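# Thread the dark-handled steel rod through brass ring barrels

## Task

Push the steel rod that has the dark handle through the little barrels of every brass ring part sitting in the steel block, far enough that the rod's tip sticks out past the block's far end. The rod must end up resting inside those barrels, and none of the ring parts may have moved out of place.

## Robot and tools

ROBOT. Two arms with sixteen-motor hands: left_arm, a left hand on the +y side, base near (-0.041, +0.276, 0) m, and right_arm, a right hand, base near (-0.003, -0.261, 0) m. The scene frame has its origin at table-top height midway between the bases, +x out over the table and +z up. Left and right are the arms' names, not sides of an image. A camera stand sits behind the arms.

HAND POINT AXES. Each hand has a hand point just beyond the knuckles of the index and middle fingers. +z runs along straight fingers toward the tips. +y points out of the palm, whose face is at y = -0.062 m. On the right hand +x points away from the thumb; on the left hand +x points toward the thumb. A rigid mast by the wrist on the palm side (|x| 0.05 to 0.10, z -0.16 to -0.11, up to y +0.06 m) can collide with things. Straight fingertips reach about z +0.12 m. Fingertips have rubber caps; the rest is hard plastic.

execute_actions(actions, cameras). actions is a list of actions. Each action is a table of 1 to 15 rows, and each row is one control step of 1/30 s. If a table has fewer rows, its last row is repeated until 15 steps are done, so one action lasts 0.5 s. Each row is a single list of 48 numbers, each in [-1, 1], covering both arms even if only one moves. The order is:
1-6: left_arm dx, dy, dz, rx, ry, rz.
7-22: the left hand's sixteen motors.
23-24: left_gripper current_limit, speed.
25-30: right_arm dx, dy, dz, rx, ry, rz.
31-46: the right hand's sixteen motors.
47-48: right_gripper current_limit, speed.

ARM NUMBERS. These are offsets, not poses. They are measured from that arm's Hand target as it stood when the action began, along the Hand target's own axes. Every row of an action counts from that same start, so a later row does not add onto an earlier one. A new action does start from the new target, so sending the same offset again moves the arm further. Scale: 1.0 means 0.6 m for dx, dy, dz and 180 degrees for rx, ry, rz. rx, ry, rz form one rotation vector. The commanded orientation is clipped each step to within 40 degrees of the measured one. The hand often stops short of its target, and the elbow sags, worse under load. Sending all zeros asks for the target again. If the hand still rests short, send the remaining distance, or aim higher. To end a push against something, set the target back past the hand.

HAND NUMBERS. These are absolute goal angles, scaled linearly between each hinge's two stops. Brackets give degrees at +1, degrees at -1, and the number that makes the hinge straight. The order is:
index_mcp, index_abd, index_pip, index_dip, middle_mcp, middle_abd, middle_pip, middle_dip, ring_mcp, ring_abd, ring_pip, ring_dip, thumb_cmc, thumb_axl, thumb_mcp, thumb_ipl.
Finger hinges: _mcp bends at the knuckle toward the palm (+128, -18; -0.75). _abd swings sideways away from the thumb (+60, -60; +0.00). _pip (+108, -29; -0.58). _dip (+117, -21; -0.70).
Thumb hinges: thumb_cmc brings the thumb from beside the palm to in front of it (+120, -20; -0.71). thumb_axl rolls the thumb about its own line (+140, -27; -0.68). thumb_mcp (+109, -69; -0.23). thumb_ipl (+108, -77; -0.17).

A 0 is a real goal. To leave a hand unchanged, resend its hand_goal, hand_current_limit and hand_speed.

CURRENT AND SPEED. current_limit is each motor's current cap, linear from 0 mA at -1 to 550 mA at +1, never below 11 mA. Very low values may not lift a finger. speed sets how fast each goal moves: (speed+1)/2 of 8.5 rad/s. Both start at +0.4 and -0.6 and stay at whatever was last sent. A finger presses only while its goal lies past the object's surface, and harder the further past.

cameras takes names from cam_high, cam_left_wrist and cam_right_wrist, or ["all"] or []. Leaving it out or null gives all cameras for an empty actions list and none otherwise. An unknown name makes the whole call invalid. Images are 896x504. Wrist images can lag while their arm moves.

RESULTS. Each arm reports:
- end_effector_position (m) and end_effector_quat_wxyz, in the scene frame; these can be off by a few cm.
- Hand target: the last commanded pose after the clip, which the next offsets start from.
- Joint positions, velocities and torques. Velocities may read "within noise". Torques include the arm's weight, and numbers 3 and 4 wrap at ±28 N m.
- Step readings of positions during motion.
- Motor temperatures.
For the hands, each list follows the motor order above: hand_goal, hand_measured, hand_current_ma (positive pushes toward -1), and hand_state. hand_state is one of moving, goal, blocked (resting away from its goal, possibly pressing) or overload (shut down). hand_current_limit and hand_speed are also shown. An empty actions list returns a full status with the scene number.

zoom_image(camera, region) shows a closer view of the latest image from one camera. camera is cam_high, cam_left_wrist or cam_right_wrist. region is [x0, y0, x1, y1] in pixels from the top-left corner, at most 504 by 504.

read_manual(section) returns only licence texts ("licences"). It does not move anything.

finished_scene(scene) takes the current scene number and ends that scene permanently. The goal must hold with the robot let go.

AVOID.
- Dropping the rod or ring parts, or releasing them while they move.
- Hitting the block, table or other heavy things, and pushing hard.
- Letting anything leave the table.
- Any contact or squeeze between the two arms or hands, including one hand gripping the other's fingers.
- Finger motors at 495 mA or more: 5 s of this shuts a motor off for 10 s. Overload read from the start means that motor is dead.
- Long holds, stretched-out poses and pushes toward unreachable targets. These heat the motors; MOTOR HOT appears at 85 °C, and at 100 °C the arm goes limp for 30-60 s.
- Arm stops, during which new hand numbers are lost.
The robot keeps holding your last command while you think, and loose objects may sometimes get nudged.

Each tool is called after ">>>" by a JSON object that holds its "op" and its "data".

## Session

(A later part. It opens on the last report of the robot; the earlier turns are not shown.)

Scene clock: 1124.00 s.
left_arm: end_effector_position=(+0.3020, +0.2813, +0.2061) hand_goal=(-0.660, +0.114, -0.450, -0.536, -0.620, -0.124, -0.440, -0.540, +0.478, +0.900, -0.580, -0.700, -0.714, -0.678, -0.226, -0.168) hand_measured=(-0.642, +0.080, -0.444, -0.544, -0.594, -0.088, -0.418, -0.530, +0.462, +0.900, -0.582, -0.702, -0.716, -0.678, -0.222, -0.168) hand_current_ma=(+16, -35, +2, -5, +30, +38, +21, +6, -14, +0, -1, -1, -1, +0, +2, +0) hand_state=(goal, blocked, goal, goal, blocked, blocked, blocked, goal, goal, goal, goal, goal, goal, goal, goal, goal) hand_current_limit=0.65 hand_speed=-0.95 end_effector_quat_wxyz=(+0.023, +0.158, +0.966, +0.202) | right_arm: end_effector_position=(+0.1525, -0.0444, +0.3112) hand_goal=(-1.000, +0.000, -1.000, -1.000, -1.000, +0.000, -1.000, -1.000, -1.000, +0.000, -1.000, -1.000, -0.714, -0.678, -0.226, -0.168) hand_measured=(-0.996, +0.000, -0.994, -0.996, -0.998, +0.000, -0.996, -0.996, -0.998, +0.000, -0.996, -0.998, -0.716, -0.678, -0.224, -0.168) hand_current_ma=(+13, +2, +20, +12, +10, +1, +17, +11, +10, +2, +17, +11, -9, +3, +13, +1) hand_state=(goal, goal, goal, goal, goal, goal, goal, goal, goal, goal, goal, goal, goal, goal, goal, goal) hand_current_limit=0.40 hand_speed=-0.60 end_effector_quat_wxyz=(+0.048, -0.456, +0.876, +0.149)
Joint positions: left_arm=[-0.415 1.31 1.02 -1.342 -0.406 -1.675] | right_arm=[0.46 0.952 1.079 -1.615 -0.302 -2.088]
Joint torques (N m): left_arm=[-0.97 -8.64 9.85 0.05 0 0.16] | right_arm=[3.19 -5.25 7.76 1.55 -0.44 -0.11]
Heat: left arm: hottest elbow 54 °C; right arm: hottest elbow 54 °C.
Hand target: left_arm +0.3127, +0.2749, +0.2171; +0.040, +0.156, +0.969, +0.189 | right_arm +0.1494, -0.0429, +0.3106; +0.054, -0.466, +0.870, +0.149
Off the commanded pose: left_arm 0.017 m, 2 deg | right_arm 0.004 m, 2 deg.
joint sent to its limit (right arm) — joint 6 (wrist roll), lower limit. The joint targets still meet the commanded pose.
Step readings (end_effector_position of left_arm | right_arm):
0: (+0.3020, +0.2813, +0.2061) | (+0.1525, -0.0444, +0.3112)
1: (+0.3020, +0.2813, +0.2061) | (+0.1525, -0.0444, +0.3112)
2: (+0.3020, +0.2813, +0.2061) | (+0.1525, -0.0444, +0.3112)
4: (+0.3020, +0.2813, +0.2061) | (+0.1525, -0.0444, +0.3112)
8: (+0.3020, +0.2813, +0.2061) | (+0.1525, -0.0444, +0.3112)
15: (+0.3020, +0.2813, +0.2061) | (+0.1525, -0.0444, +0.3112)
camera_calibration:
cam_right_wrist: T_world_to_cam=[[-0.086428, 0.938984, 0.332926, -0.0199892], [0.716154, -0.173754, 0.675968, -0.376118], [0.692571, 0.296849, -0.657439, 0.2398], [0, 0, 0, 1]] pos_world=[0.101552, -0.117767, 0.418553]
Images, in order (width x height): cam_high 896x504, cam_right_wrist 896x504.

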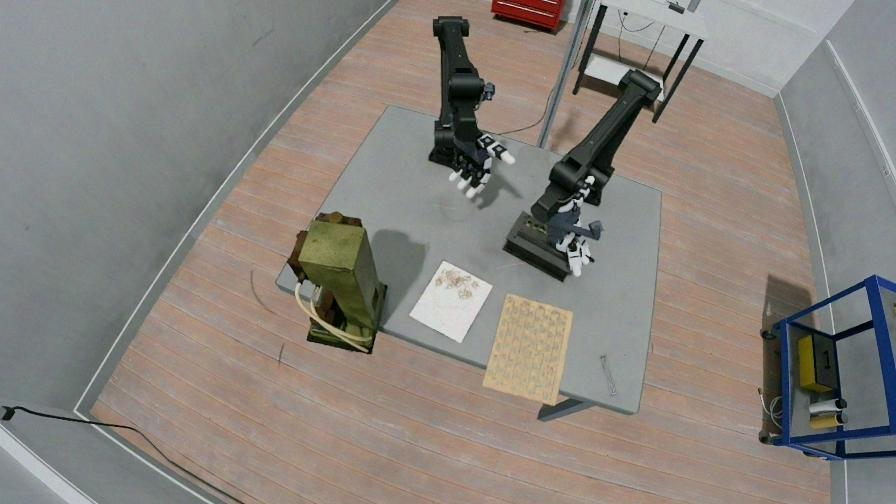

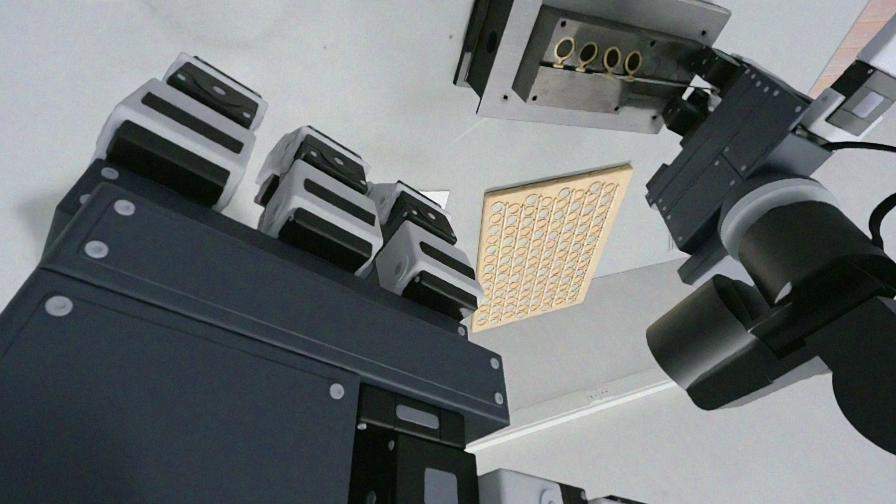

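>>> {"op": "execute_actions", "data": {"actions": [[[0,0,0,0,0,0,-0.66,0.106,-0.45,-0.535,-0.62,-0.115,-0.44,-0.54,0.479,0.9,-0.58,-0.7,-0.714,-0.678,-0.226,-0.168,0.65,-0.95,0,0,0,0,0,0,-1,0,-1,-1,-1,0,-1,-1,-1,0,-1,-1,-0.714,-0.678,-0.226,-0.168,0.4,-0.6]]], "cameras": ["cam_high","cam_right_wrist"]}}

>>> {"op": "zoom_image", "data": {"camera": "cam_right_wrist", "region": [552, 50, 640, 99]}}

>>> {"op": "zoom_image", "data": {"camera": "cam_right_wrist", "region": [600, 40, 760, 130]}}

>>> {"op": "zoom_image", "data": {"camera": "cam_high", "region": [535, 215, 610, 290]}}

Scene clock: 1125.33 s.
left_arm: end_effector_position=(+0.3020, +0.2813, +0.2061) hand_goal=(-0.660, +0.106, -0.450, -0.536, -0.620, -0.116, -0.440, -0.540, +0.478, +0.900, -0.580, -0.700, -0.714, -0.678, -0.226, -0.168) hand_measured=(-0.642, +0.080, -0.444, -0.544, -0.596, -0.088, -0.418, -0.530, +0.462, +0.900, -0.582, -0.702, -0.716, -0.678, -0.222, -0.168) hand_current_ma=(+16, -24, +2, -5, +29, +27, +21, +6, -14, +0, -1, -1, -1, +0, +2, +0) hand_state=(goal, blocked, goal, goal, blocked, blocked, blocked, goal, goal, goal, goal, goal, goal, goal, goal, goal) hand_current_limit=0.65 hand_speed=-0.95 end_effector_quat_wxyz=(+0.023, +0.158, +0.966, +0.202) | right_arm: end_effector_position=(+0.1525, -0.0444, +0.3112) hand_goal=(-1.000, +0.000, -1.000, -1.000, -1.000, +0.000, -1.000, -1.000, -1.000, +0.000, -1.000, -1.000, -0.714, -0.678, -0.226, -0.168) hand_measured=(-0.996, +0.000, -0.994, -0.996, -0.998, +0.000, -0.996, -0.996, -0.998, +0.000, -0.996, -0.998, -0.716, -0.678, -0.224, -0.168) hand_current_ma=(+13, +2, +20, +12, +10, +1, +17, +11, +10, +2, +17, +11, -9, +3, +13, +1) hand_state=(goal, goal, goal, goal, goal, goal, goal, goal, goal, goal, goal, goal, goal, goal, goal, goal) hand_current_limit=0.40 hand_speed=-0.60 end_effector_quat_wxyz=(+0.048, -0.456, +0.876, +0.149)
Joint positions: left_arm=[-0.415 1.31 1.02 -1.342 -0.406 -1.675] | right_arm=[0.46 0.952 1.079 -1.615 -0.302 -2.088]
Joint torques (N m): left_arm=[-1.44 -9.29 9.98 0.06 -0.01 0.17] | right_arm=[2.96 -5.19 7.79 1.46 -0.43 -0.14]
Heat: left arm: hottest elbow 54 °C; right arm: hottest elbow 54 °C.
Hand target: left_arm +0.3127, +0.2749, +0.2171; +0.040, +0.156, +0.969, +0.189 | right_arm +0.1494, -0.0429, +0.3106; +0.054, -0.466, +0.870, +0.149
Off the commanded pose: left_arm 0.017 m, 2 deg | right_arm 0.004 m, 2 deg.
joint sent to its limit (right arm) — joint 6 (wrist roll), lower limit. The joint targets still meet the commanded pose.
Step readings (end_effector_position of left_arm | right_arm):
0: (+0.3020, +0.2813, +0.2061) | (+0.1525, -0.0444, +0.3112)
1: (+0.3020, +0.2813, +0.2061) | (+0.1525, -0.0444, +0.3112)
2: (+0.3020, +0.2813, +0.2061) | (+0.1525, -0.0444, +0.3112)
4: (+0.3020, +0.2813, +0.2061) | (+0.1525, -0.0444, +0.3112)
8: (+0.3020, +0.2813, +0.2061) | (+0.1525, -0.0444, +0.3112)
15: (+0.3020, +0.2813, +0.2061) | (+0.1525, -0.0444, +0.3112)
camera_calibration:
cam_right_wrist: T_world_to_cam=[[-0.086428, 0.938984, 0.332926, -0.0199892], [0.716154, -0.173754, 0.675968, -0.376118], [0.692571, 0.296849, -0.657439, 0.2398], [0, 0, 0, 1]] pos_world=[0.101552, -0.117767, 0.418553]
Images, in order (width x height): cam_high 896x504, cam_right_wrist 896x504.

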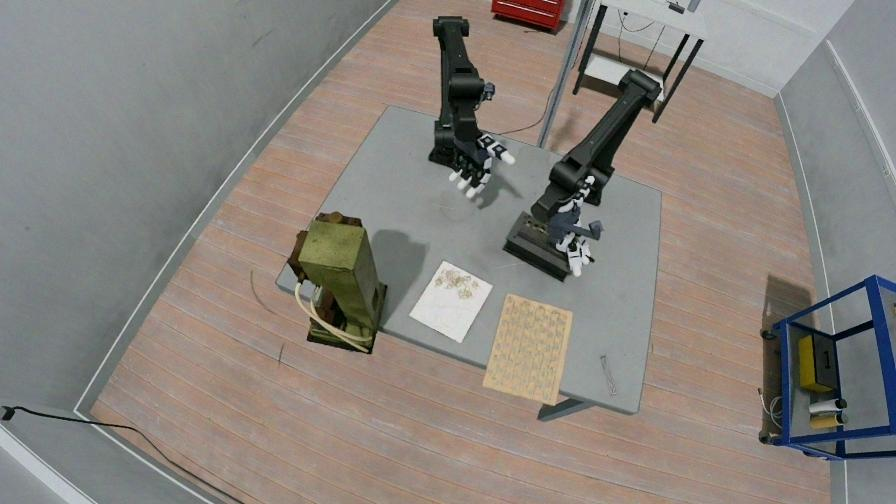

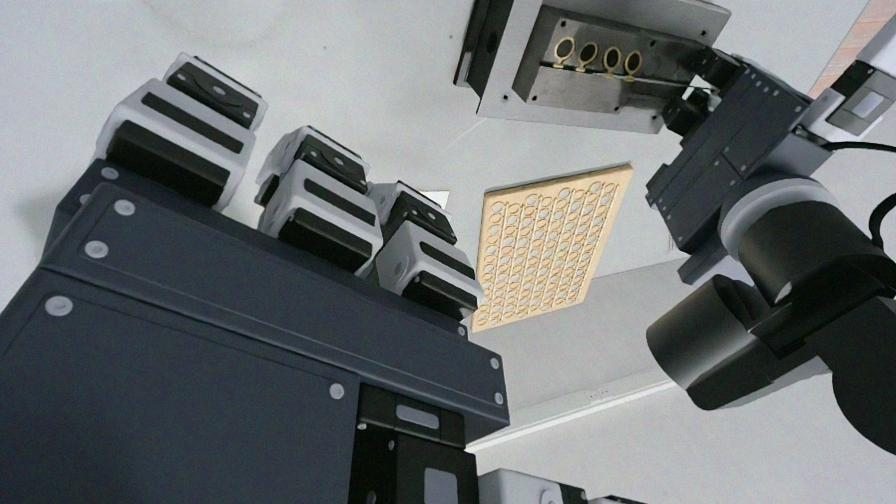

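Scaled by 5.727 from the camera's 896x504 image, which has a finer 1280x720 frame.

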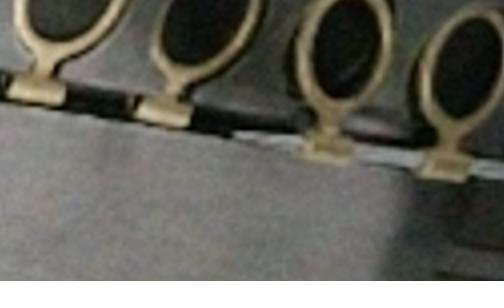

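Scaled by 3.150 from the camera's 896x504 image, which has a finer 1280x720 frame.

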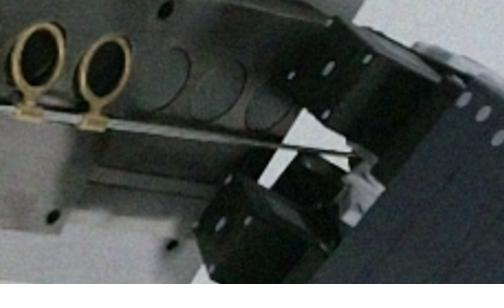

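Scaled by 6.720 from the camera's 896x504 image, which has a finer 1280x720 frame.

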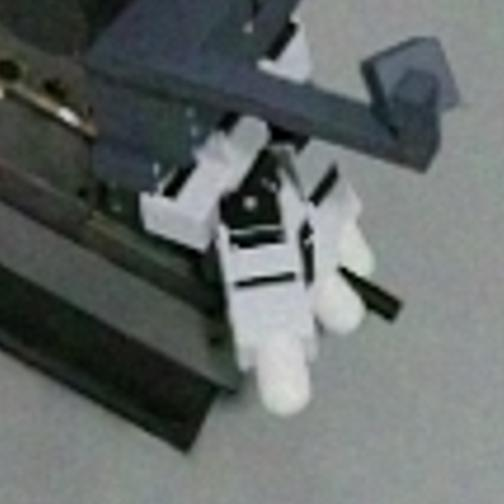

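>>> {"op": "execute_actions", "data": {"actions": [[[0,0,0,0,0,0,-0.66,0.17,-0.45,-0.535,-0.62,-0.178,-0.44,-0.54,0.479,0.9,-0.58,-0.7,-0.714,-0.678,-0.226,-0.168,0.65,-0.95,0,0,0,0,0,0,-1,0,-1,-1,-1,0,-1,-1,-1,0,-1,-1,-0.714,-0.678,-0.226,-0.168,0.4,-0.6]],[[-0.0015,-0.0055,-0.004,0,0,0,-0.66,0.17,-0.45,-0.535,-0.62,-0.178,-0.44,-0.54,0.479,0.9,-0.58,-0.7,-0.714,-0.678,-0.226,-0.168,0.65,-0.95,0,0,0,0,0,0,-1,0,-1,-1,-1,0,-1,-1,-1,0,-1,-1,-0.714,-0.678,-0.226,-0.168,0.4,-0.6],[-0.00297,-0.0109,-0.00801,0,0,0,-0.66,0.17,-0.45,-0.535,-0.62,-0.178,-0.44,-0.54,0.479,0.9,-0.58,-0.7,-0.714,-0.678,-0.226,-0.168,0.65,-0.95,0,0,0,0,0,0,-1,0,-1,-1,-1,0,-1,-1,-1,0,-1,-1,-0.714,-0.678,-0.226,-0.168,0.4,-0.6]]], "cameras": ["cam_high","cam_right_wrist"]}}

>>> {"op": "zoom_image", "data": {"camera": "cam_right_wrist", "region": [552, 50, 640, 99]}}

>>> {"op": "zoom_image", "data": {"camera": "cam_right_wrist", "region": [600, 40, 760, 130]}}

Scene clock: 1129.23 s.
left_arm: end_effector_position=(+0.3035, +0.2755, +0.2093) hand_goal=(-0.660, +0.170, -0.450, -0.536, -0.620, -0.178, -0.440, -0.540, +0.478, +0.900, -0.580, -0.700, -0.714, -0.678, -0.226, -0.168) hand_measured=(-0.656, +0.082, -0.448, -0.544, -0.608, -0.090, -0.424, -0.530, +0.462, +0.900, -0.582, -0.702, -0.716, -0.678, -0.222, -0.168) hand_current_ma=(+1, -161, +0, -5, +9, +159, +13, +6, -14, +0, -1, -1, -1, +0, +2, +0) hand_state=(goal, blocked, goal, goal, goal, blocked, goal, goal, goal, goal, goal, goal, goal, goal, goal, goal) hand_current_limit=0.65 hand_speed=-0.95 end_effector_quat_wxyz=(+0.026, +0.162, +0.967, +0.197) | right_arm: end_effector_position=(+0.1525, -0.0444, +0.3112) hand_goal=(-1.000, +0.000, -1.000, -1.000, -1.000, +0.000, -1.000, -1.000, -1.000, +0.000, -1.000, -1.000, -0.714, -0.678, -0.226, -0.168) hand_measured=(-0.996, +0.000, -0.994, -0.996, -0.998, +0.000, -0.996, -0.996, -0.998, +0.000, -0.996, -0.998, -0.716, -0.678, -0.224, -0.168) hand_current_ma=(+13, +2, +20, +12, +10, +1, +17, +11, +10, +2, +17, +11, -9, +3, +13, +1) hand_state=(goal, goal, goal, goal, goal, goal, goal, goal, goal, goal, goal, goal, goal, goal, goal, goal) hand_current_limit=0.40 hand_speed=-0.60 end_effector_quat_wxyz=(+0.048, -0.456, +0.876, +0.149)
Joint positions: left_arm=[-0.426 1.31 1.033 -1.35 -0.396 -1.678] | right_arm=[0.46 0.952 1.079 -1.615 -0.302 -2.088]
Joint torques (N m): left_arm=[-1.67 -8.12 9.92 -0.16 -0.38 -0.04] | right_arm=[3.25 -4.48 8.01 1.5 -0.46 -0.14]
Heat: left arm: hottest elbow 54 °C; right arm: hottest elbow 54 °C.
Hand target: left_arm +0.3118, +0.2671, +0.2190; +0.040, +0.156, +0.969, +0.190 | right_arm +0.1494, -0.0429, +0.3106; +0.054, -0.466, +0.870, +0.149
Off the commanded pose: left_arm 0.015 m, 2 deg | right_arm 0.004 m, 2 deg.
joint sent to its limit (right arm) — joint 6 (wrist roll), lower limit. The joint targets still meet the commanded pose.
Step readings (end_effector_position of left_arm | right_arm):
0: (+0.3020, +0.2813, +0.2061) | (+0.1525, -0.0444, +0.3112)
1: (+0.3020, +0.2813, +0.2061) | (+0.1525, -0.0444, +0.3112)
2: (+0.3020, +0.2813, +0.2061) | (+0.1525, -0.0444, +0.3112)
4: (+0.3020, +0.2813, +0.2061) | (+0.1525, -0.0444, +0.3112)
8: (+0.3020, +0.2813, +0.2061) | (+0.1525, -0.0444, +0.3112)
15: (+0.3020, +0.2813, +0.2061) | (+0.1525, -0.0444, +0.3112)
16: (+0.3020, +0.2813, +0.2061) | (+0.1525, -0.0444, +0.3112)
17: (+0.3020, +0.2813, +0.2061) | (+0.1525, -0.0444, +0.3112)
19: (+0.3021, +0.2811, +0.2065) | (+0.1525, -0.0444, +0.3112)
23: (+0.3025, +0.2800, +0.2080) | (+0.1525, -0.0444, +0.3112)
30: (+0.3036, +0.2755, +0.2094) | (+0.1525, -0.0444, +0.3112)
camera_calibration:
cam_right_wrist: T_world_to_cam=[[-0.086428, 0.938984, 0.332926, -0.0199892], [0.716154, -0.173754, 0.675968, -0.376118], [0.692571, 0.296849, -0.657439, 0.2398], [0, 0, 0, 1]] pos_world=[0.101552, -0.117767, 0.418553]
Images, in order (width x height): cam_high 896x504, cam_right_wrist 896x504.

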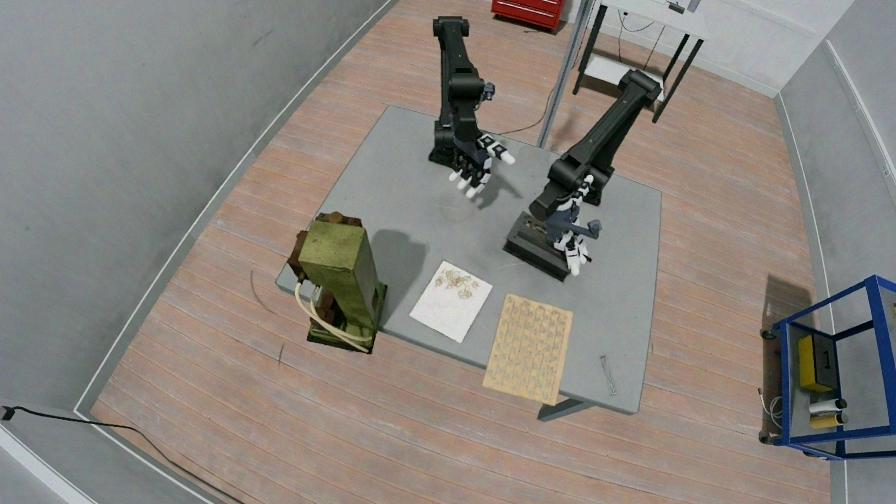

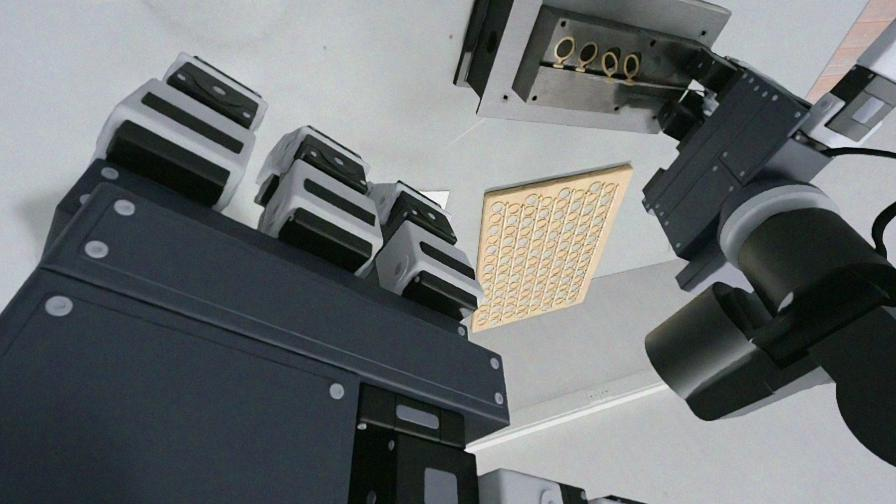

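Scaled by 5.727 from the camera's 896x504 image, which has a finer 1280x720 frame.

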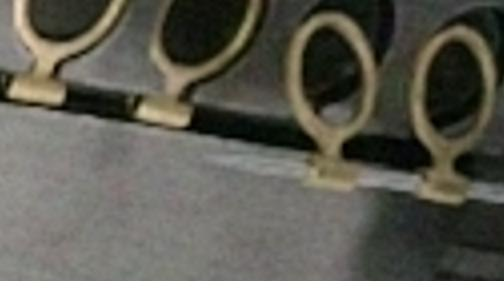

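Scaled by 3.150 from the camera's 896x504 image, which has a finer 1280x720 frame.

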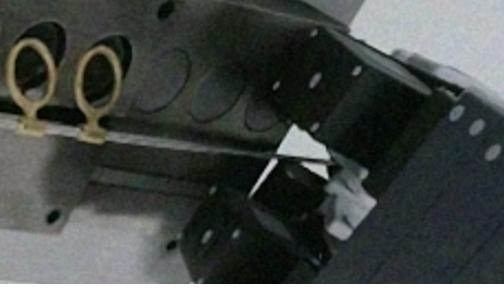

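>>> {"op": "execute_actions", "data": {"actions": [[[0,0,0,0,0,0,-0.66,0.125,-0.45,-0.535,-0.62,-0.134,-0.44,-0.54,0.479,0.9,-0.58,-0.7,-0.714,-0.678,-0.226,-0.168,0.65,-0.95,0,0,0,0,0,0,-1,0,-1,-1,-1,0,-1,-1,-1,0,-1,-1,-0.714,-0.678,-0.226,-0.168,0.4,-0.6]]], "cameras": ["cam_high","cam_right_wrist"]}}

>>> {"op": "zoom_image", "data": {"camera": "cam_right_wrist", "region": [552, 50, 640, 99]}}

>>> {"op": "zoom_image", "data": {"camera": "cam_right_wrist", "region": [600, 40, 760, 130]}}

Scene clock: 1130.80 s.
left_arm: end_effector_position=(+0.3035, +0.2755, +0.2093) hand_goal=(-0.660, +0.124, -0.450, -0.536, -0.620, -0.134, -0.440, -0.540, +0.478, +0.900, -0.580, -0.700, -0.714, -0.678, -0.226, -0.168) hand_measured=(-0.656, +0.080, -0.448, -0.544, -0.608, -0.090, -0.424, -0.530, +0.462, +0.900, -0.582, -0.702, -0.716, -0.678, -0.222, -0.168) hand_current_ma=(+1, -52, +0, -5, +9, +53, +13, +6, -14, +0, -1, -1, -1, +0, +2, +0) hand_state=(goal, blocked, goal, goal, goal, blocked, goal, goal, goal, goal, goal, goal, goal, goal, goal, goal) hand_current_limit=0.65 hand_speed=-0.95 end_effector_quat_wxyz=(+0.026, +0.162, +0.967, +0.197) | right_arm: end_effector_position=(+0.1525, -0.0444, +0.3112) hand_goal=(-1.000, +0.000, -1.000, -1.000, -1.000, +0.000, -1.000, -1.000, -1.000, +0.000, -1.000, -1.000, -0.714, -0.678, -0.226, -0.168) hand_measured=(-0.996, +0.000, -0.994, -0.996, -0.998, +0.000, -0.996, -0.996, -0.998, +0.000, -0.996, -0.998, -0.716, -0.678, -0.224, -0.168) hand_current_ma=(+13, +2, +20, +12, +10, +1, +17, +11, +10, +2, +17, +11, -9, +3, +13, +1) hand_state=(goal, goal, goal, goal, goal, goal, goal, goal, goal, goal, goal, goal, goal, goal, goal, goal) hand_current_limit=0.40 hand_speed=-0.60 end_effector_quat_wxyz=(+0.048, -0.456, +0.876, +0.149)
Joint positions: left_arm=[-0.426 1.31 1.033 -1.35 -0.396 -1.678] | right_arm=[0.46 0.952 1.079 -1.615 -0.302 -2.088]
Joint torques (N m): left_arm=[-1.61 -8.41 9.87 -0.03 -0.34 -0.08] | right_arm=[3.43 -4.84 8.01 1.48 -0.44 -0.12]
Heat: left arm: hottest elbow 54 °C; right arm: hottest elbow 54 °C.
Hand target: left_arm +0.3118, +0.2671, +0.2190; +0.040, +0.156, +0.969, +0.190 | right_arm +0.1494, -0.0429, +0.3106; +0.054, -0.466, +0.870, +0.149
Off the commanded pose: left_arm 0.015 m, 2 deg | right_arm 0.004 m, 2 deg.
joint sent to its limit (right arm) — joint 6 (wrist roll), lower limit. The joint targets still meet the commanded pose.
Step readings (end_effector_position of left_arm | right_arm):
0: (+0.3035, +0.2755, +0.2093) | (+0.1525, -0.0444, +0.3112)
1: (+0.3035, +0.2755, +0.2093) | (+0.1525, -0.0444, +0.3112)
2: (+0.3035, +0.2755, +0.2093) | (+0.1525, -0.0444, +0.3112)
4: (+0.3035, +0.2755, +0.2093) | (+0.1525, -0.0444, +0.3112)
8: (+0.3035, +0.2755, +0.2093) | (+0.1525, -0.0444, +0.3112)
15: (+0.3035, +0.2755, +0.2093) | (+0.1525, -0.0444, +0.3112)
camera_calibration:
cam_right_wrist: T_world_to_cam=[[-0.086428, 0.938984, 0.332926, -0.0199892], [0.716154, -0.173754, 0.675968, -0.376118], [0.692571, 0.296849, -0.657439, 0.2398], [0, 0, 0, 1]] pos_world=[0.101552, -0.117767, 0.418553]
Images, in order (width x height): cam_high 896x504, cam_right_wrist 896x504.

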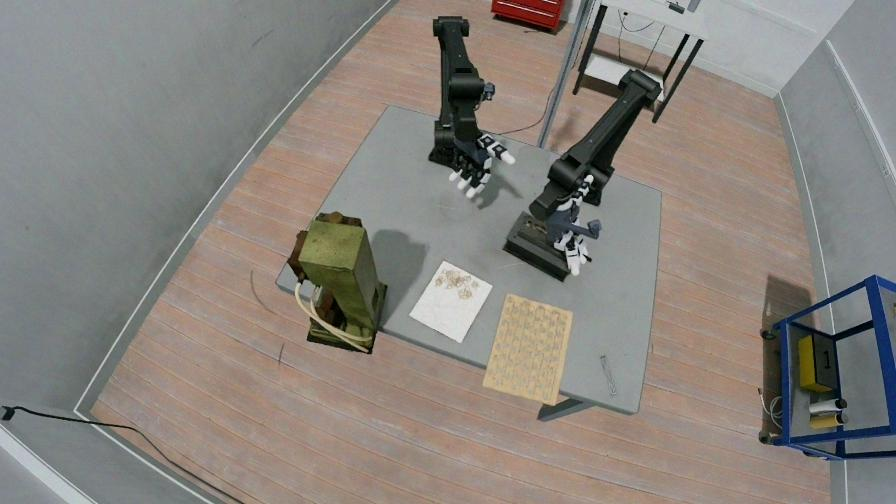

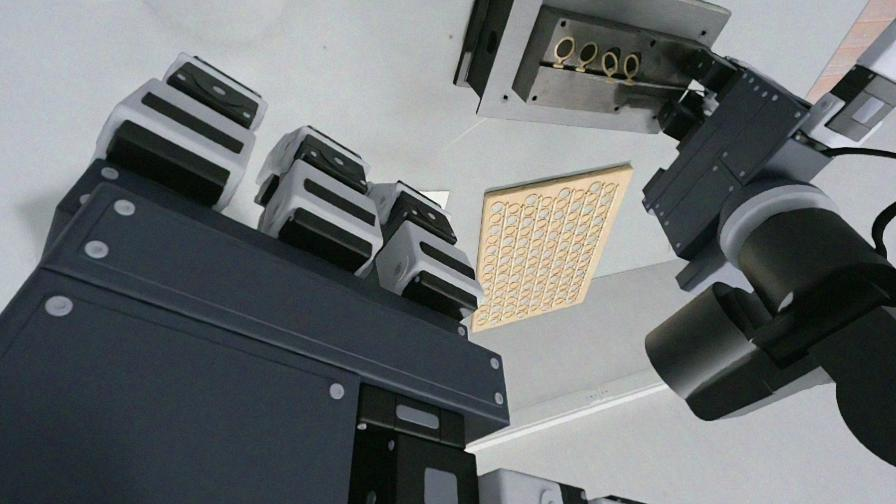

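Scaled by 5.727 from the camera's 896x504 image, which has a finer 1280x720 frame.

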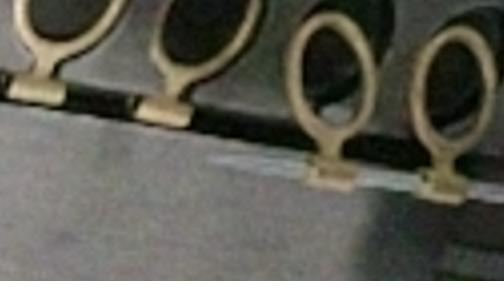

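Scaled by 3.150 from the camera's 896x504 image, which has a finer 1280x720 frame.

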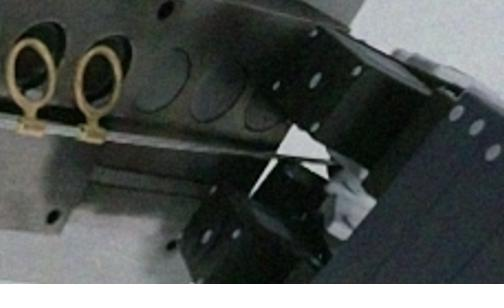

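>>> {"op": "execute_actions", "data": {"actions": [[[0,0,0,0,0,0,-0.66,0.108,-0.45,-0.535,-0.62,-0.118,-0.44,-0.54,0.479,0.9,-0.58,-0.7,-0.714,-0.678,-0.226,-0.168,0.65,-0.97,0,0,0,0,0,0,-1,0,-1,-1,-1,0,-1,-1,-1,0,-1,-1,-0.714,-0.678,-0.226,-0.168,0.4,-0.6]]], "cameras": ["cam_high","cam_right_wrist"]}}

>>> {"op": "zoom_image", "data": {"camera": "cam_right_wrist", "region": [552, 50, 640, 99]}}

>>> {"op": "zoom_image", "data": {"camera": "cam_high", "region": [535, 215, 610, 290]}}

Scene clock: 1131.93 s.
left_arm: end_effector_position=(+0.3035, +0.2755, +0.2093) hand_goal=(-0.660, +0.108, -0.450, -0.536, -0.620, -0.118, -0.440, -0.540, +0.478, +0.900, -0.580, -0.700, -0.714, -0.678, -0.226, -0.168) hand_measured=(-0.656, +0.078, -0.448, -0.544, -0.608, -0.088, -0.424, -0.530, +0.462, +0.900, -0.582, -0.702, -0.716, -0.678, -0.222, -0.168) hand_current_ma=(+1, -28, +0, -5, +9, +29, +12, +6, -14, +0, -1, -1, -1, +0, +2, +0) hand_state=(goal, blocked, goal, goal, goal, blocked, goal, goal, goal, goal, goal, goal, goal, goal, goal, goal) hand_current_limit=0.65 hand_speed=-0.97 end_effector_quat_wxyz=(+0.026, +0.162, +0.967, +0.197) | right_arm: end_effector_position=(+0.1525, -0.0444, +0.3112) hand_goal=(-1.000, +0.000, -1.000, -1.000, -1.000, +0.000, -1.000, -1.000, -1.000, +0.000, -1.000, -1.000, -0.714, -0.678, -0.226, -0.168) hand_measured=(-0.996, +0.000, -0.994, -0.996, -0.998, +0.000, -0.996, -0.996, -0.998, +0.000, -0.996, -0.998, -0.716, -0.678, -0.224, -0.168) hand_current_ma=(+13, +2, +20, +12, +10, +1, +17, +11, +10, +2, +17, +11, -9, +3, +13, +1) hand_state=(goal, goal, goal, goal, goal, goal, goal, goal, goal, goal, goal, goal, goal, goal, goal, goal) hand_current_limit=0.40 hand_speed=-0.60 end_effector_quat_wxyz=(+0.048, -0.456, +0.876, +0.149)
Joint positions: left_arm=[-0.426 1.31 1.033 -1.35 -0.396 -1.678] | right_arm=[0.46 0.952 1.079 -1.615 -0.302 -2.088]
Joint torques (N m): left_arm=[-1.26 -8.47 9.91 -0.1 -0.36 -0.1] | right_arm=[3.6 -4.78 7.99 1.58 -0.41 -0.12]
Heat: left arm: hottest elbow 54 °C; right arm: hottest elbow 54 °C.
Hand target: left_arm +0.3118, +0.2671, +0.2190; +0.040, +0.156, +0.969, +0.190 | right_arm +0.1494, -0.0429, +0.3106; +0.054, -0.466, +0.870, +0.149
Off the commanded pose: left_arm 0.015 m, 2 deg | right_arm 0.004 m, 2 deg.
joint sent to its limit (right arm) — joint 6 (wrist roll), lower limit. The joint targets still meet the commanded pose.
Step readings (end_effector_position of left_arm | right_arm):
0: (+0.3035, +0.2755, +0.2093) | (+0.1525, -0.0444, +0.3112)
1: (+0.3035, +0.2755, +0.2093) | (+0.1525, -0.0444, +0.3112)
2: (+0.3035, +0.2755, +0.2093) | (+0.1525, -0.0444, +0.3112)
4: (+0.3035, +0.2755, +0.2093) | (+0.1525, -0.0444, +0.3112)
8: (+0.3035, +0.2755, +0.2093) | (+0.1525, -0.0444, +0.3112)
15: (+0.3035, +0.2755, +0.2093) | (+0.1525, -0.0444, +0.3112)
camera_calibration:
cam_right_wrist: T_world_to_cam=[[-0.086428, 0.938984, 0.332926, -0.0199892], [0.716154, -0.173754, 0.675968, -0.376118], [0.692571, 0.296849, -0.657439, 0.2398], [0, 0, 0, 1]] pos_world=[0.101552, -0.117767, 0.418553]
Images, in order (width x height): cam_high 896x504, cam_right_wrist 896x504.

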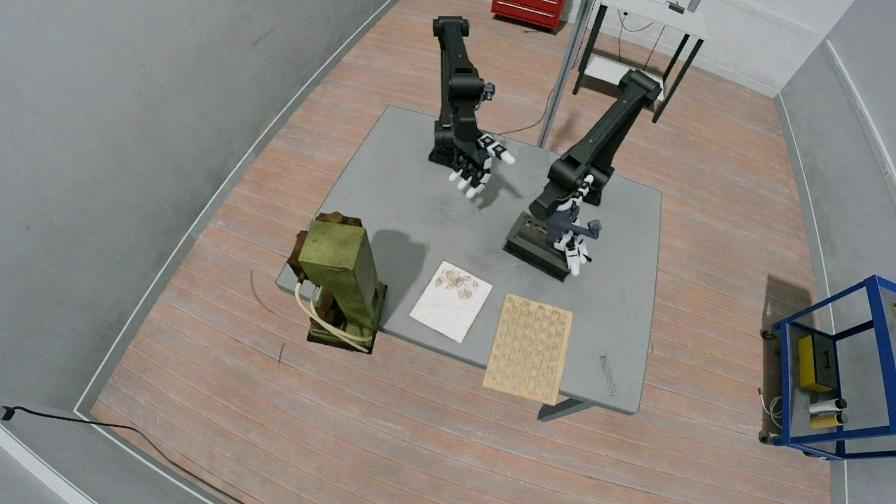

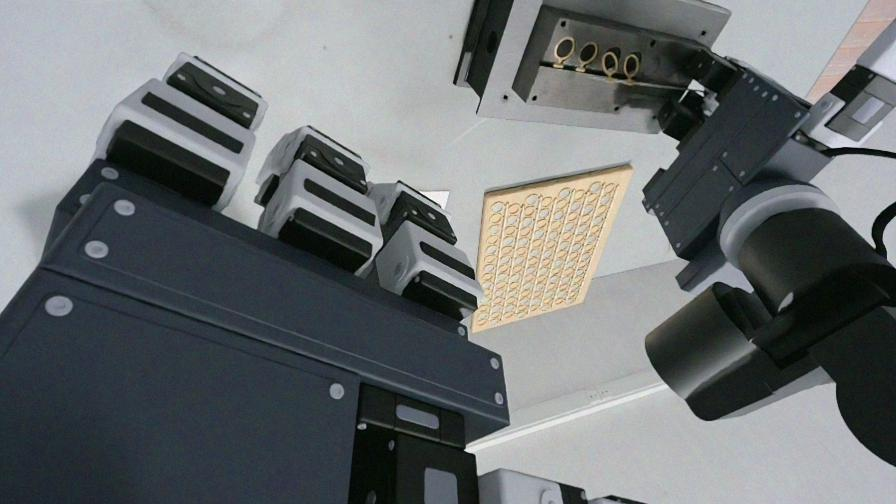

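Scaled by 5.727 from the camera's 896x504 image, which has a finer 1280x720 frame.

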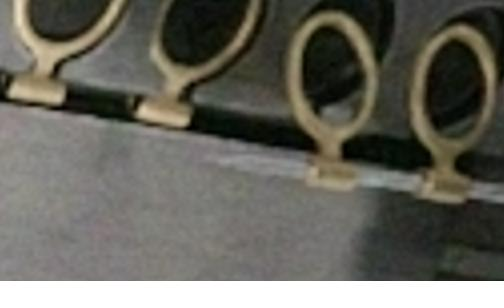

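Scaled by 6.720 from the camera's 896x504 image, which has a finer 1280x720 frame.

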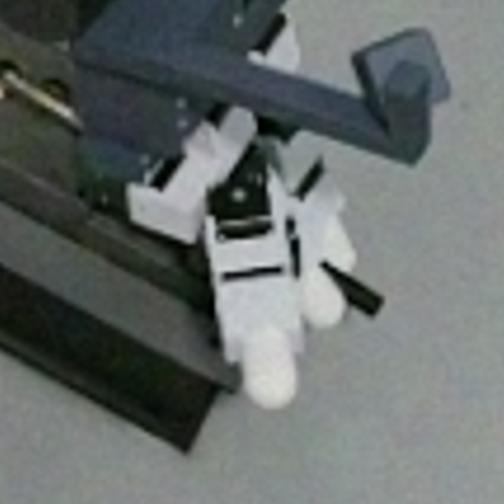

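>>> {"op": "execute_actions", "data": {"actions": [[[0,0,0,0,0,0,-0.66,0.1,-0.45,-0.535,-0.62,-0.11,-0.44,-0.54,0.479,0.9,-0.58,-0.7,-0.714,-0.678,-0.226,-0.168,0.65,-0.98,0,0,0,0,0,0,-1,0,-1,-1,-1,0,-1,-1,-1,0,-1,-1,-0.714,-0.678,-0.226,-0.168,0.4,-0.6]]], "cameras": ["cam_high","cam_right_wrist"]}}

>>> {"op": "zoom_image", "data": {"camera": "cam_right_wrist", "region": [552, 50, 640, 99]}}

>>> {"op": "zoom_image", "data": {"camera": "cam_high", "region": [535, 215, 610, 290]}}

Scene clock: 1133.03 s.
left_arm: end_effector_position=(+0.3035, +0.2755, +0.2093) hand_goal=(-0.660, +0.100, -0.450, -0.536, -0.620, -0.110, -0.440, -0.540, +0.478, +0.900, -0.580, -0.700, -0.714, -0.678, -0.226, -0.168) hand_measured=(-0.656, +0.078, -0.448, -0.544, -0.608, -0.086, -0.426, -0.530, +0.462, +0.900, -0.582, -0.702, -0.716, -0.678, -0.222, -0.168) hand_current_ma=(+1, -18, +0, -5, +9, +20, +11, +6, -14, +0, -1, -1, -1, +0, +2, +0) hand_state=(goal, blocked, goal, goal, goal, blocked, goal, goal, goal, goal, goal, goal, goal, goal, goal, goal) hand_current_limit=0.65 hand_speed=-0.98 end_effector_quat_wxyz=(+0.026, +0.161, +0.967, +0.197) | right_arm: end_effector_position=(+0.1525, -0.0444, +0.3112) hand_goal=(-1.000, +0.000, -1.000, -1.000, -1.000, +0.000, -1.000, -1.000, -1.000, +0.000, -1.000, -1.000, -0.714, -0.678, -0.226, -0.168) hand_measured=(-0.996, +0.000, -0.994, -0.996, -0.998, +0.000, -0.996, -0.996, -0.998, +0.000, -0.996, -0.998, -0.716, -0.678, -0.224, -0.168) hand_current_ma=(+13, +2, +20, +12, +10, +1, +17, +11, +10, +2, +17, +11, -9, +3, +13, +1) hand_state=(goal, goal, goal, goal, goal, goal, goal, goal, goal, goal, goal, goal, goal, goal, goal, goal) hand_current_limit=0.40 hand_speed=-0.60 end_effector_quat_wxyz=(+0.048, -0.456, +0.876, +0.149)
Joint positions: left_arm=[-0.426 1.31 1.033 -1.35 -0.396 -1.679] | right_arm=[0.46 0.952 1.079 -1.615 -0.302 -2.088]
Joint torques (N m): left_arm=[-1.9 -8.47 9.91 0.09 -0.35 -0.09] | right_arm=[3.6 -4.78 7.95 1.32 -0.46 -0.18]
Heat: left arm: hottest elbow 54 °C; right arm: hottest elbow 54 °C.
Hand target: left_arm +0.3118, +0.2671, +0.2190; +0.040, +0.156, +0.969, +0.190 | right_arm +0.1494, -0.0429, +0.3106; +0.054, -0.466, +0.870, +0.149
Off the commanded pose: left_arm 0.015 m, 2 deg | right_arm 0.004 m, 2 deg.
joint sent to its limit (right arm) — joint 6 (wrist roll), lower limit. The joint targets still meet the commanded pose.
Step readings (end_effector_position of left_arm | right_arm):
0: (+0.3035, +0.2755, +0.2093) | (+0.1525, -0.0444, +0.3112)
1: (+0.3035, +0.2755, +0.2093) | (+0.1525, -0.0444, +0.3112)
2: (+0.3035, +0.2755, +0.2093) | (+0.1525, -0.0444, +0.3112)
4: (+0.3035, +0.2755, +0.2093) | (+0.1525, -0.0444, +0.3112)
8: (+0.3035, +0.2755, +0.2093) | (+0.1525, -0.0444, +0.3112)
15: (+0.3035, +0.2755, +0.2093) | (+0.1525, -0.0444, +0.3112)
camera_calibration:
cam_right_wrist: T_world_to_cam=[[-0.086428, 0.938984, 0.332926, -0.0199892], [0.716154, -0.173754, 0.675968, -0.376118], [0.692571, 0.296849, -0.657439, 0.2398], [0, 0, 0, 1]] pos_world=[0.101552, -0.117767, 0.418553]
Images, in order (width x height): cam_high 896x504, cam_right_wrist 896x504.

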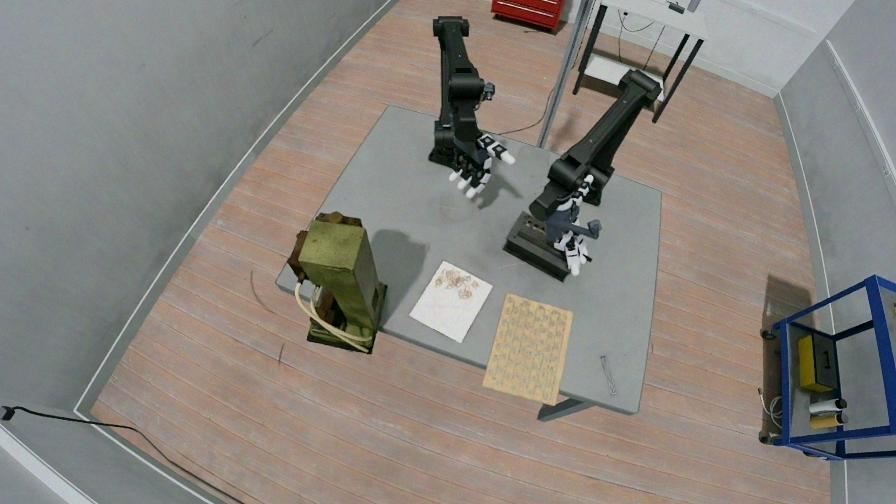

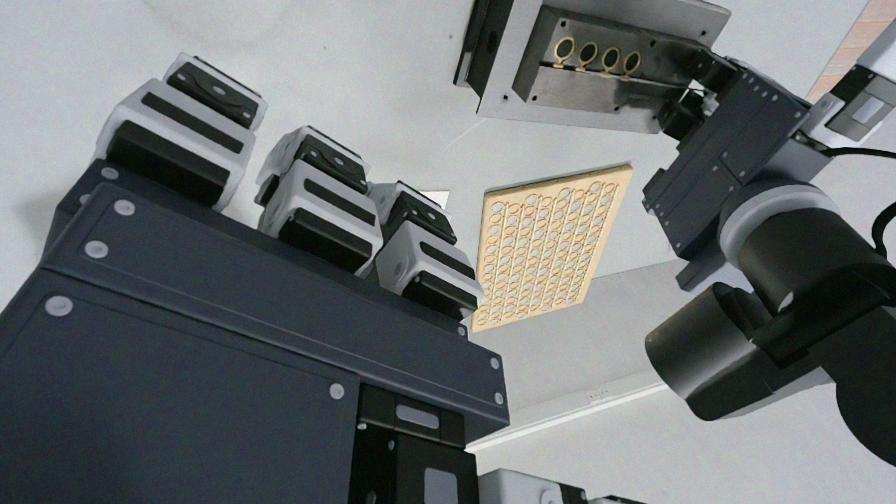

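Scaled by 5.727 from the camera's 896x504 image, which has a finer 1280x720 frame.

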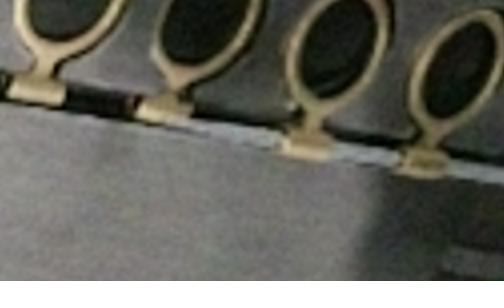

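Scaled by 6.720 from the camera's 896x504 image, which has a finer 1280x720 frame.

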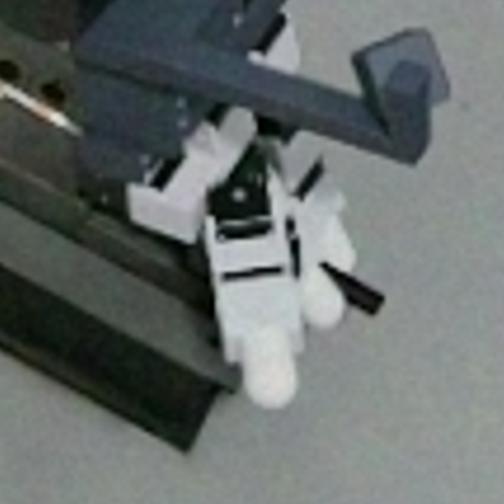

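>>> {"op": "execute_actions", "data": {"actions": [[[0.0006,0.0068,0.001,0.00775,-0.0006,-0.0004,-0.66,0.1,-0.45,-0.535,-0.62,-0.11,-0.44,-0.54,0.479,0.9,-0.58,-0.7,-0.714,-0.678,-0.226,-0.168,0.65,-0.98,0,0,0,0,0,0,-1,0,-1,-1,-1,0,-1,-1,-1,0,-1,-1,-0.714,-0.678,-0.226,-0.168,0.4,-0.6],[0.0012,0.0136,0.002,0.0155,-0.0012,-0.0008,-0.66,0.1,-0.45,-0.535,-0.62,-0.11,-0.44,-0.54,0.479,0.9,-0.58,-0.7,-0.714,-0.678,-0.226,-0.168,0.65,-0.98,0,0,0,0,0,0,-1,0,-1,-1,-1,0,-1,-1,-1,0,-1,-1,-0.714,-0.678,-0.226,-0.168,0.4,-0.6],[0.0018,0.0204,0.003,0.0233,-0.0019,-0.0012,-0.66,0.1,-0.45,-0.535,-0.62,-0.11,-0.44,-0.54,0.479,0.9,-0.58,-0.7,-0.714,-0.678,-0.226,-0.168,0.65,-0.98,0,0,0,0,0,0,-1,0,-1,-1,-1,0,-1,-1,-1,0,-1,-1,-0.714,-0.678,-0.226,-0.168,0.4,-0.6],[0.0024,0.0272,0.004,0.031,-0.0025,-0.0016,-0.66,0.1,-0.45,-0.535,-0.62,-0.11,-0.44,-0.54,0.479,0.9,-0.58,-0.7,-0.714,-0.678,-0.226,-0.168,0.65,-0.98,0,0,0,0,0,0,-1,0,-1,-1,-1,0,-1,-1,-1,0,-1,-1,-0.714,-0.678,-0.226,-0.168,0.4,-0.6],[0.00297,0.0339,0.0048,0.03876,-0.00311,-0.00205,-0.66,0.1,-0.45,-0.535,-0.62,-0.11,-0.44,-0.54,0.479,0.9,-0.58,-0.7,-0.714,-0.678,-0.226,-0.168,0.65,-0.98,0,0,0,0,0,0,-1,0,-1,-1,-1,0,-1,-1,-1,0,-1,-1,-0.714,-0.678,-0.226,-0.168,0.4,-0.6]]], "cameras": ["cam_high","cam_right_wrist"]}}

>>> {"op": "zoom_image", "data": {"camera": "cam_right_wrist", "region": [552, 50, 640, 99]}}

>>> {"op": "zoom_image", "data": {"camera": "cam_right_wrist", "region": [600, 40, 760, 130]}}

>>> {"op": "zoom_image", "data": {"camera": "cam_high", "region": [535, 215, 610, 290]}}

Scene clock: 1136.03 s.
left_arm: end_effector_position=(+0.3045, +0.2888, +0.2079) hand_goal=(-0.660, +0.100, -0.450, -0.536, -0.620, -0.110, -0.440, -0.540, +0.478, +0.900, -0.580, -0.700, -0.714, -0.678, -0.226, -0.168) hand_measured=(-0.666, +0.076, -0.452, -0.542, -0.618, -0.086, -0.432, -0.532, +0.462, +0.900, -0.582, -0.702, -0.716, -0.678, -0.222, -0.168) hand_current_ma=(-4, -21, +0, -3, +1, +20, +4, +4, -14, +0, -1, -1, -1, +0, +2, +0) hand_state=(goal, blocked, goal, goal, goal, blocked, goal, goal, goal, goal, goal, goal, goal, goal, goal, goal) hand_current_limit=0.65 hand_speed=-0.98 end_effector_quat_wxyz=(+0.018, +0.156, +0.978, +0.134) | right_arm: end_effector_position=(+0.1525, -0.0444, +0.3112) hand_goal=(-1.000, +0.000, -1.000, -1.000, -1.000, +0.000, -1.000, -1.000, -1.000, +0.000, -1.000, -1.000, -0.714, -0.678, -0.226, -0.168) hand_measured=(-0.996, +0.000, -0.994, -0.996, -0.998, +0.000, -0.996, -0.996, -0.998, +0.000, -0.996, -0.998, -0.716, -0.678, -0.224, -0.168) hand_current_ma=(+13, +2, +20, +12, +10, +1, +17, +11, +10, +2, +17, +11, -9, +3, +13, +1) hand_state=(goal, goal, goal, goal, goal, goal, goal, goal, goal, goal, goal, goal, goal, goal, goal, goal) hand_current_limit=0.40 hand_speed=-0.60 end_effector_quat_wxyz=(+0.048, -0.456, +0.876, +0.149)
Joint positions: left_arm=[-0.339 1.279 1.05 -1.356 -0.271 -1.598] | right_arm=[0.46 0.952 1.079 -1.615 -0.302 -2.088]
Joint torques (N m): left_arm=[-0.44 -9.05 10.59 -0.1 -0.4 0.18] | right_arm=[3.37 -4.84 8.02 1.5 -0.53 -0.14]
Heat: left arm: hottest elbow 53 °C; right arm: hottest elbow 54 °C.
Hand target: left_arm +0.3164, +0.2864, +0.2241; +0.036, +0.156, +0.979, +0.129 | right_arm +0.1494, -0.0429, +0.3106; +0.054, -0.466, +0.870, +0.149
Off the commanded pose: left_arm 0.020 m, 2 deg | right_arm 0.004 m, 2 deg.
joint sent to its limit (right arm) — joint 6 (wrist roll), lower limit. The joint targets still meet the commanded pose.
Step readings (end_effector_position of left_arm | right_arm):
0: (+0.3035, +0.2755, +0.2093) | (+0.1525, -0.0444, +0.3112)
1: (+0.3034, +0.2755, +0.2092) | (+0.1525, -0.0444, +0.3112)
2: (+0.3034, +0.2750, +0.2091) | (+0.1525, -0.0444, +0.3112)
4: (+0.3033, +0.2738, +0.2080) | (+0.1525, -0.0444, +0.3112)
8: (+0.3029, +0.2787, +0.2067) | (+0.1525, -0.0444, +0.3112)
15: (+0.3036, +0.2894, +0.2082) | (+0.1525, -0.0444, +0.3112)
camera_calibration:
cam_right_wrist: T_world_to_cam=[[-0.086428, 0.938984, 0.332926, -0.0199892], [0.716154, -0.173754, 0.675968, -0.376118], [0.692571, 0.296849, -0.657439, 0.2398], [0, 0, 0, 1]] pos_world=[0.101552, -0.117767, 0.418553]
Images, in order (width x height): cam_high 896x504, cam_right_wrist 896x504.

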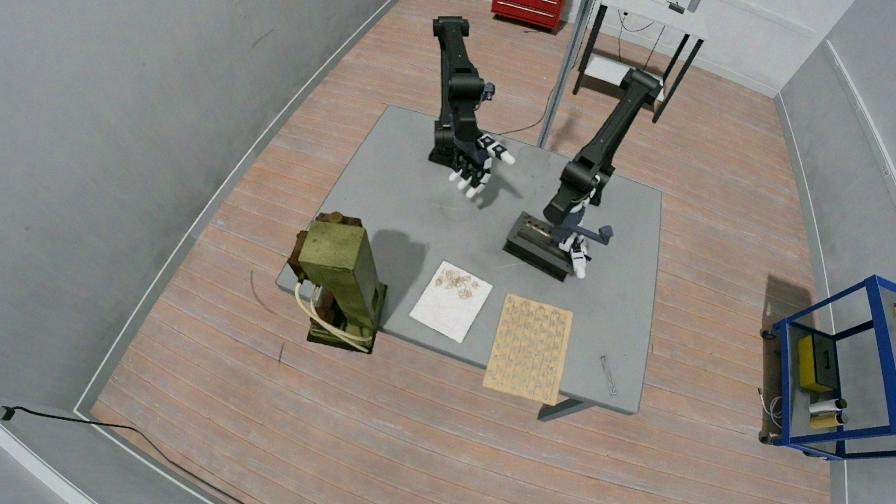

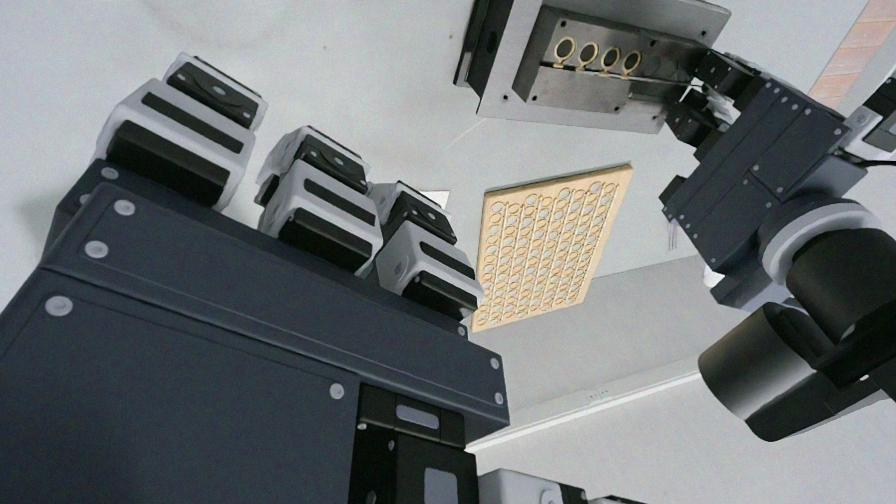

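Scaled by 5.727 from the camera's 896x504 image, which has a finer 1280x720 frame.

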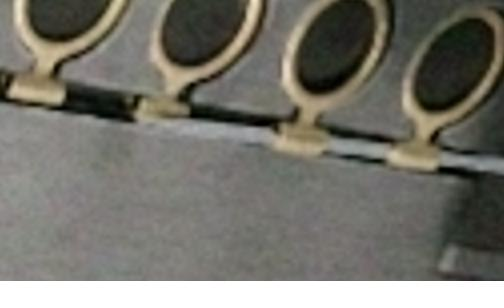

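Scaled by 3.150 from the camera's 896x504 image, which has a finer 1280x720 frame.

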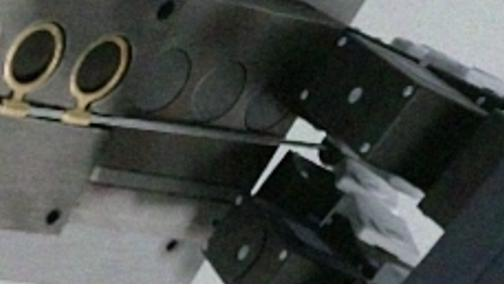

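Scaled by 6.720 from the camera's 896x504 image, which has a finer 1280x720 frame.

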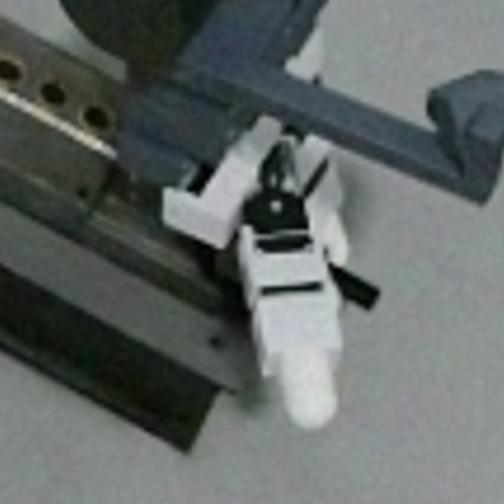

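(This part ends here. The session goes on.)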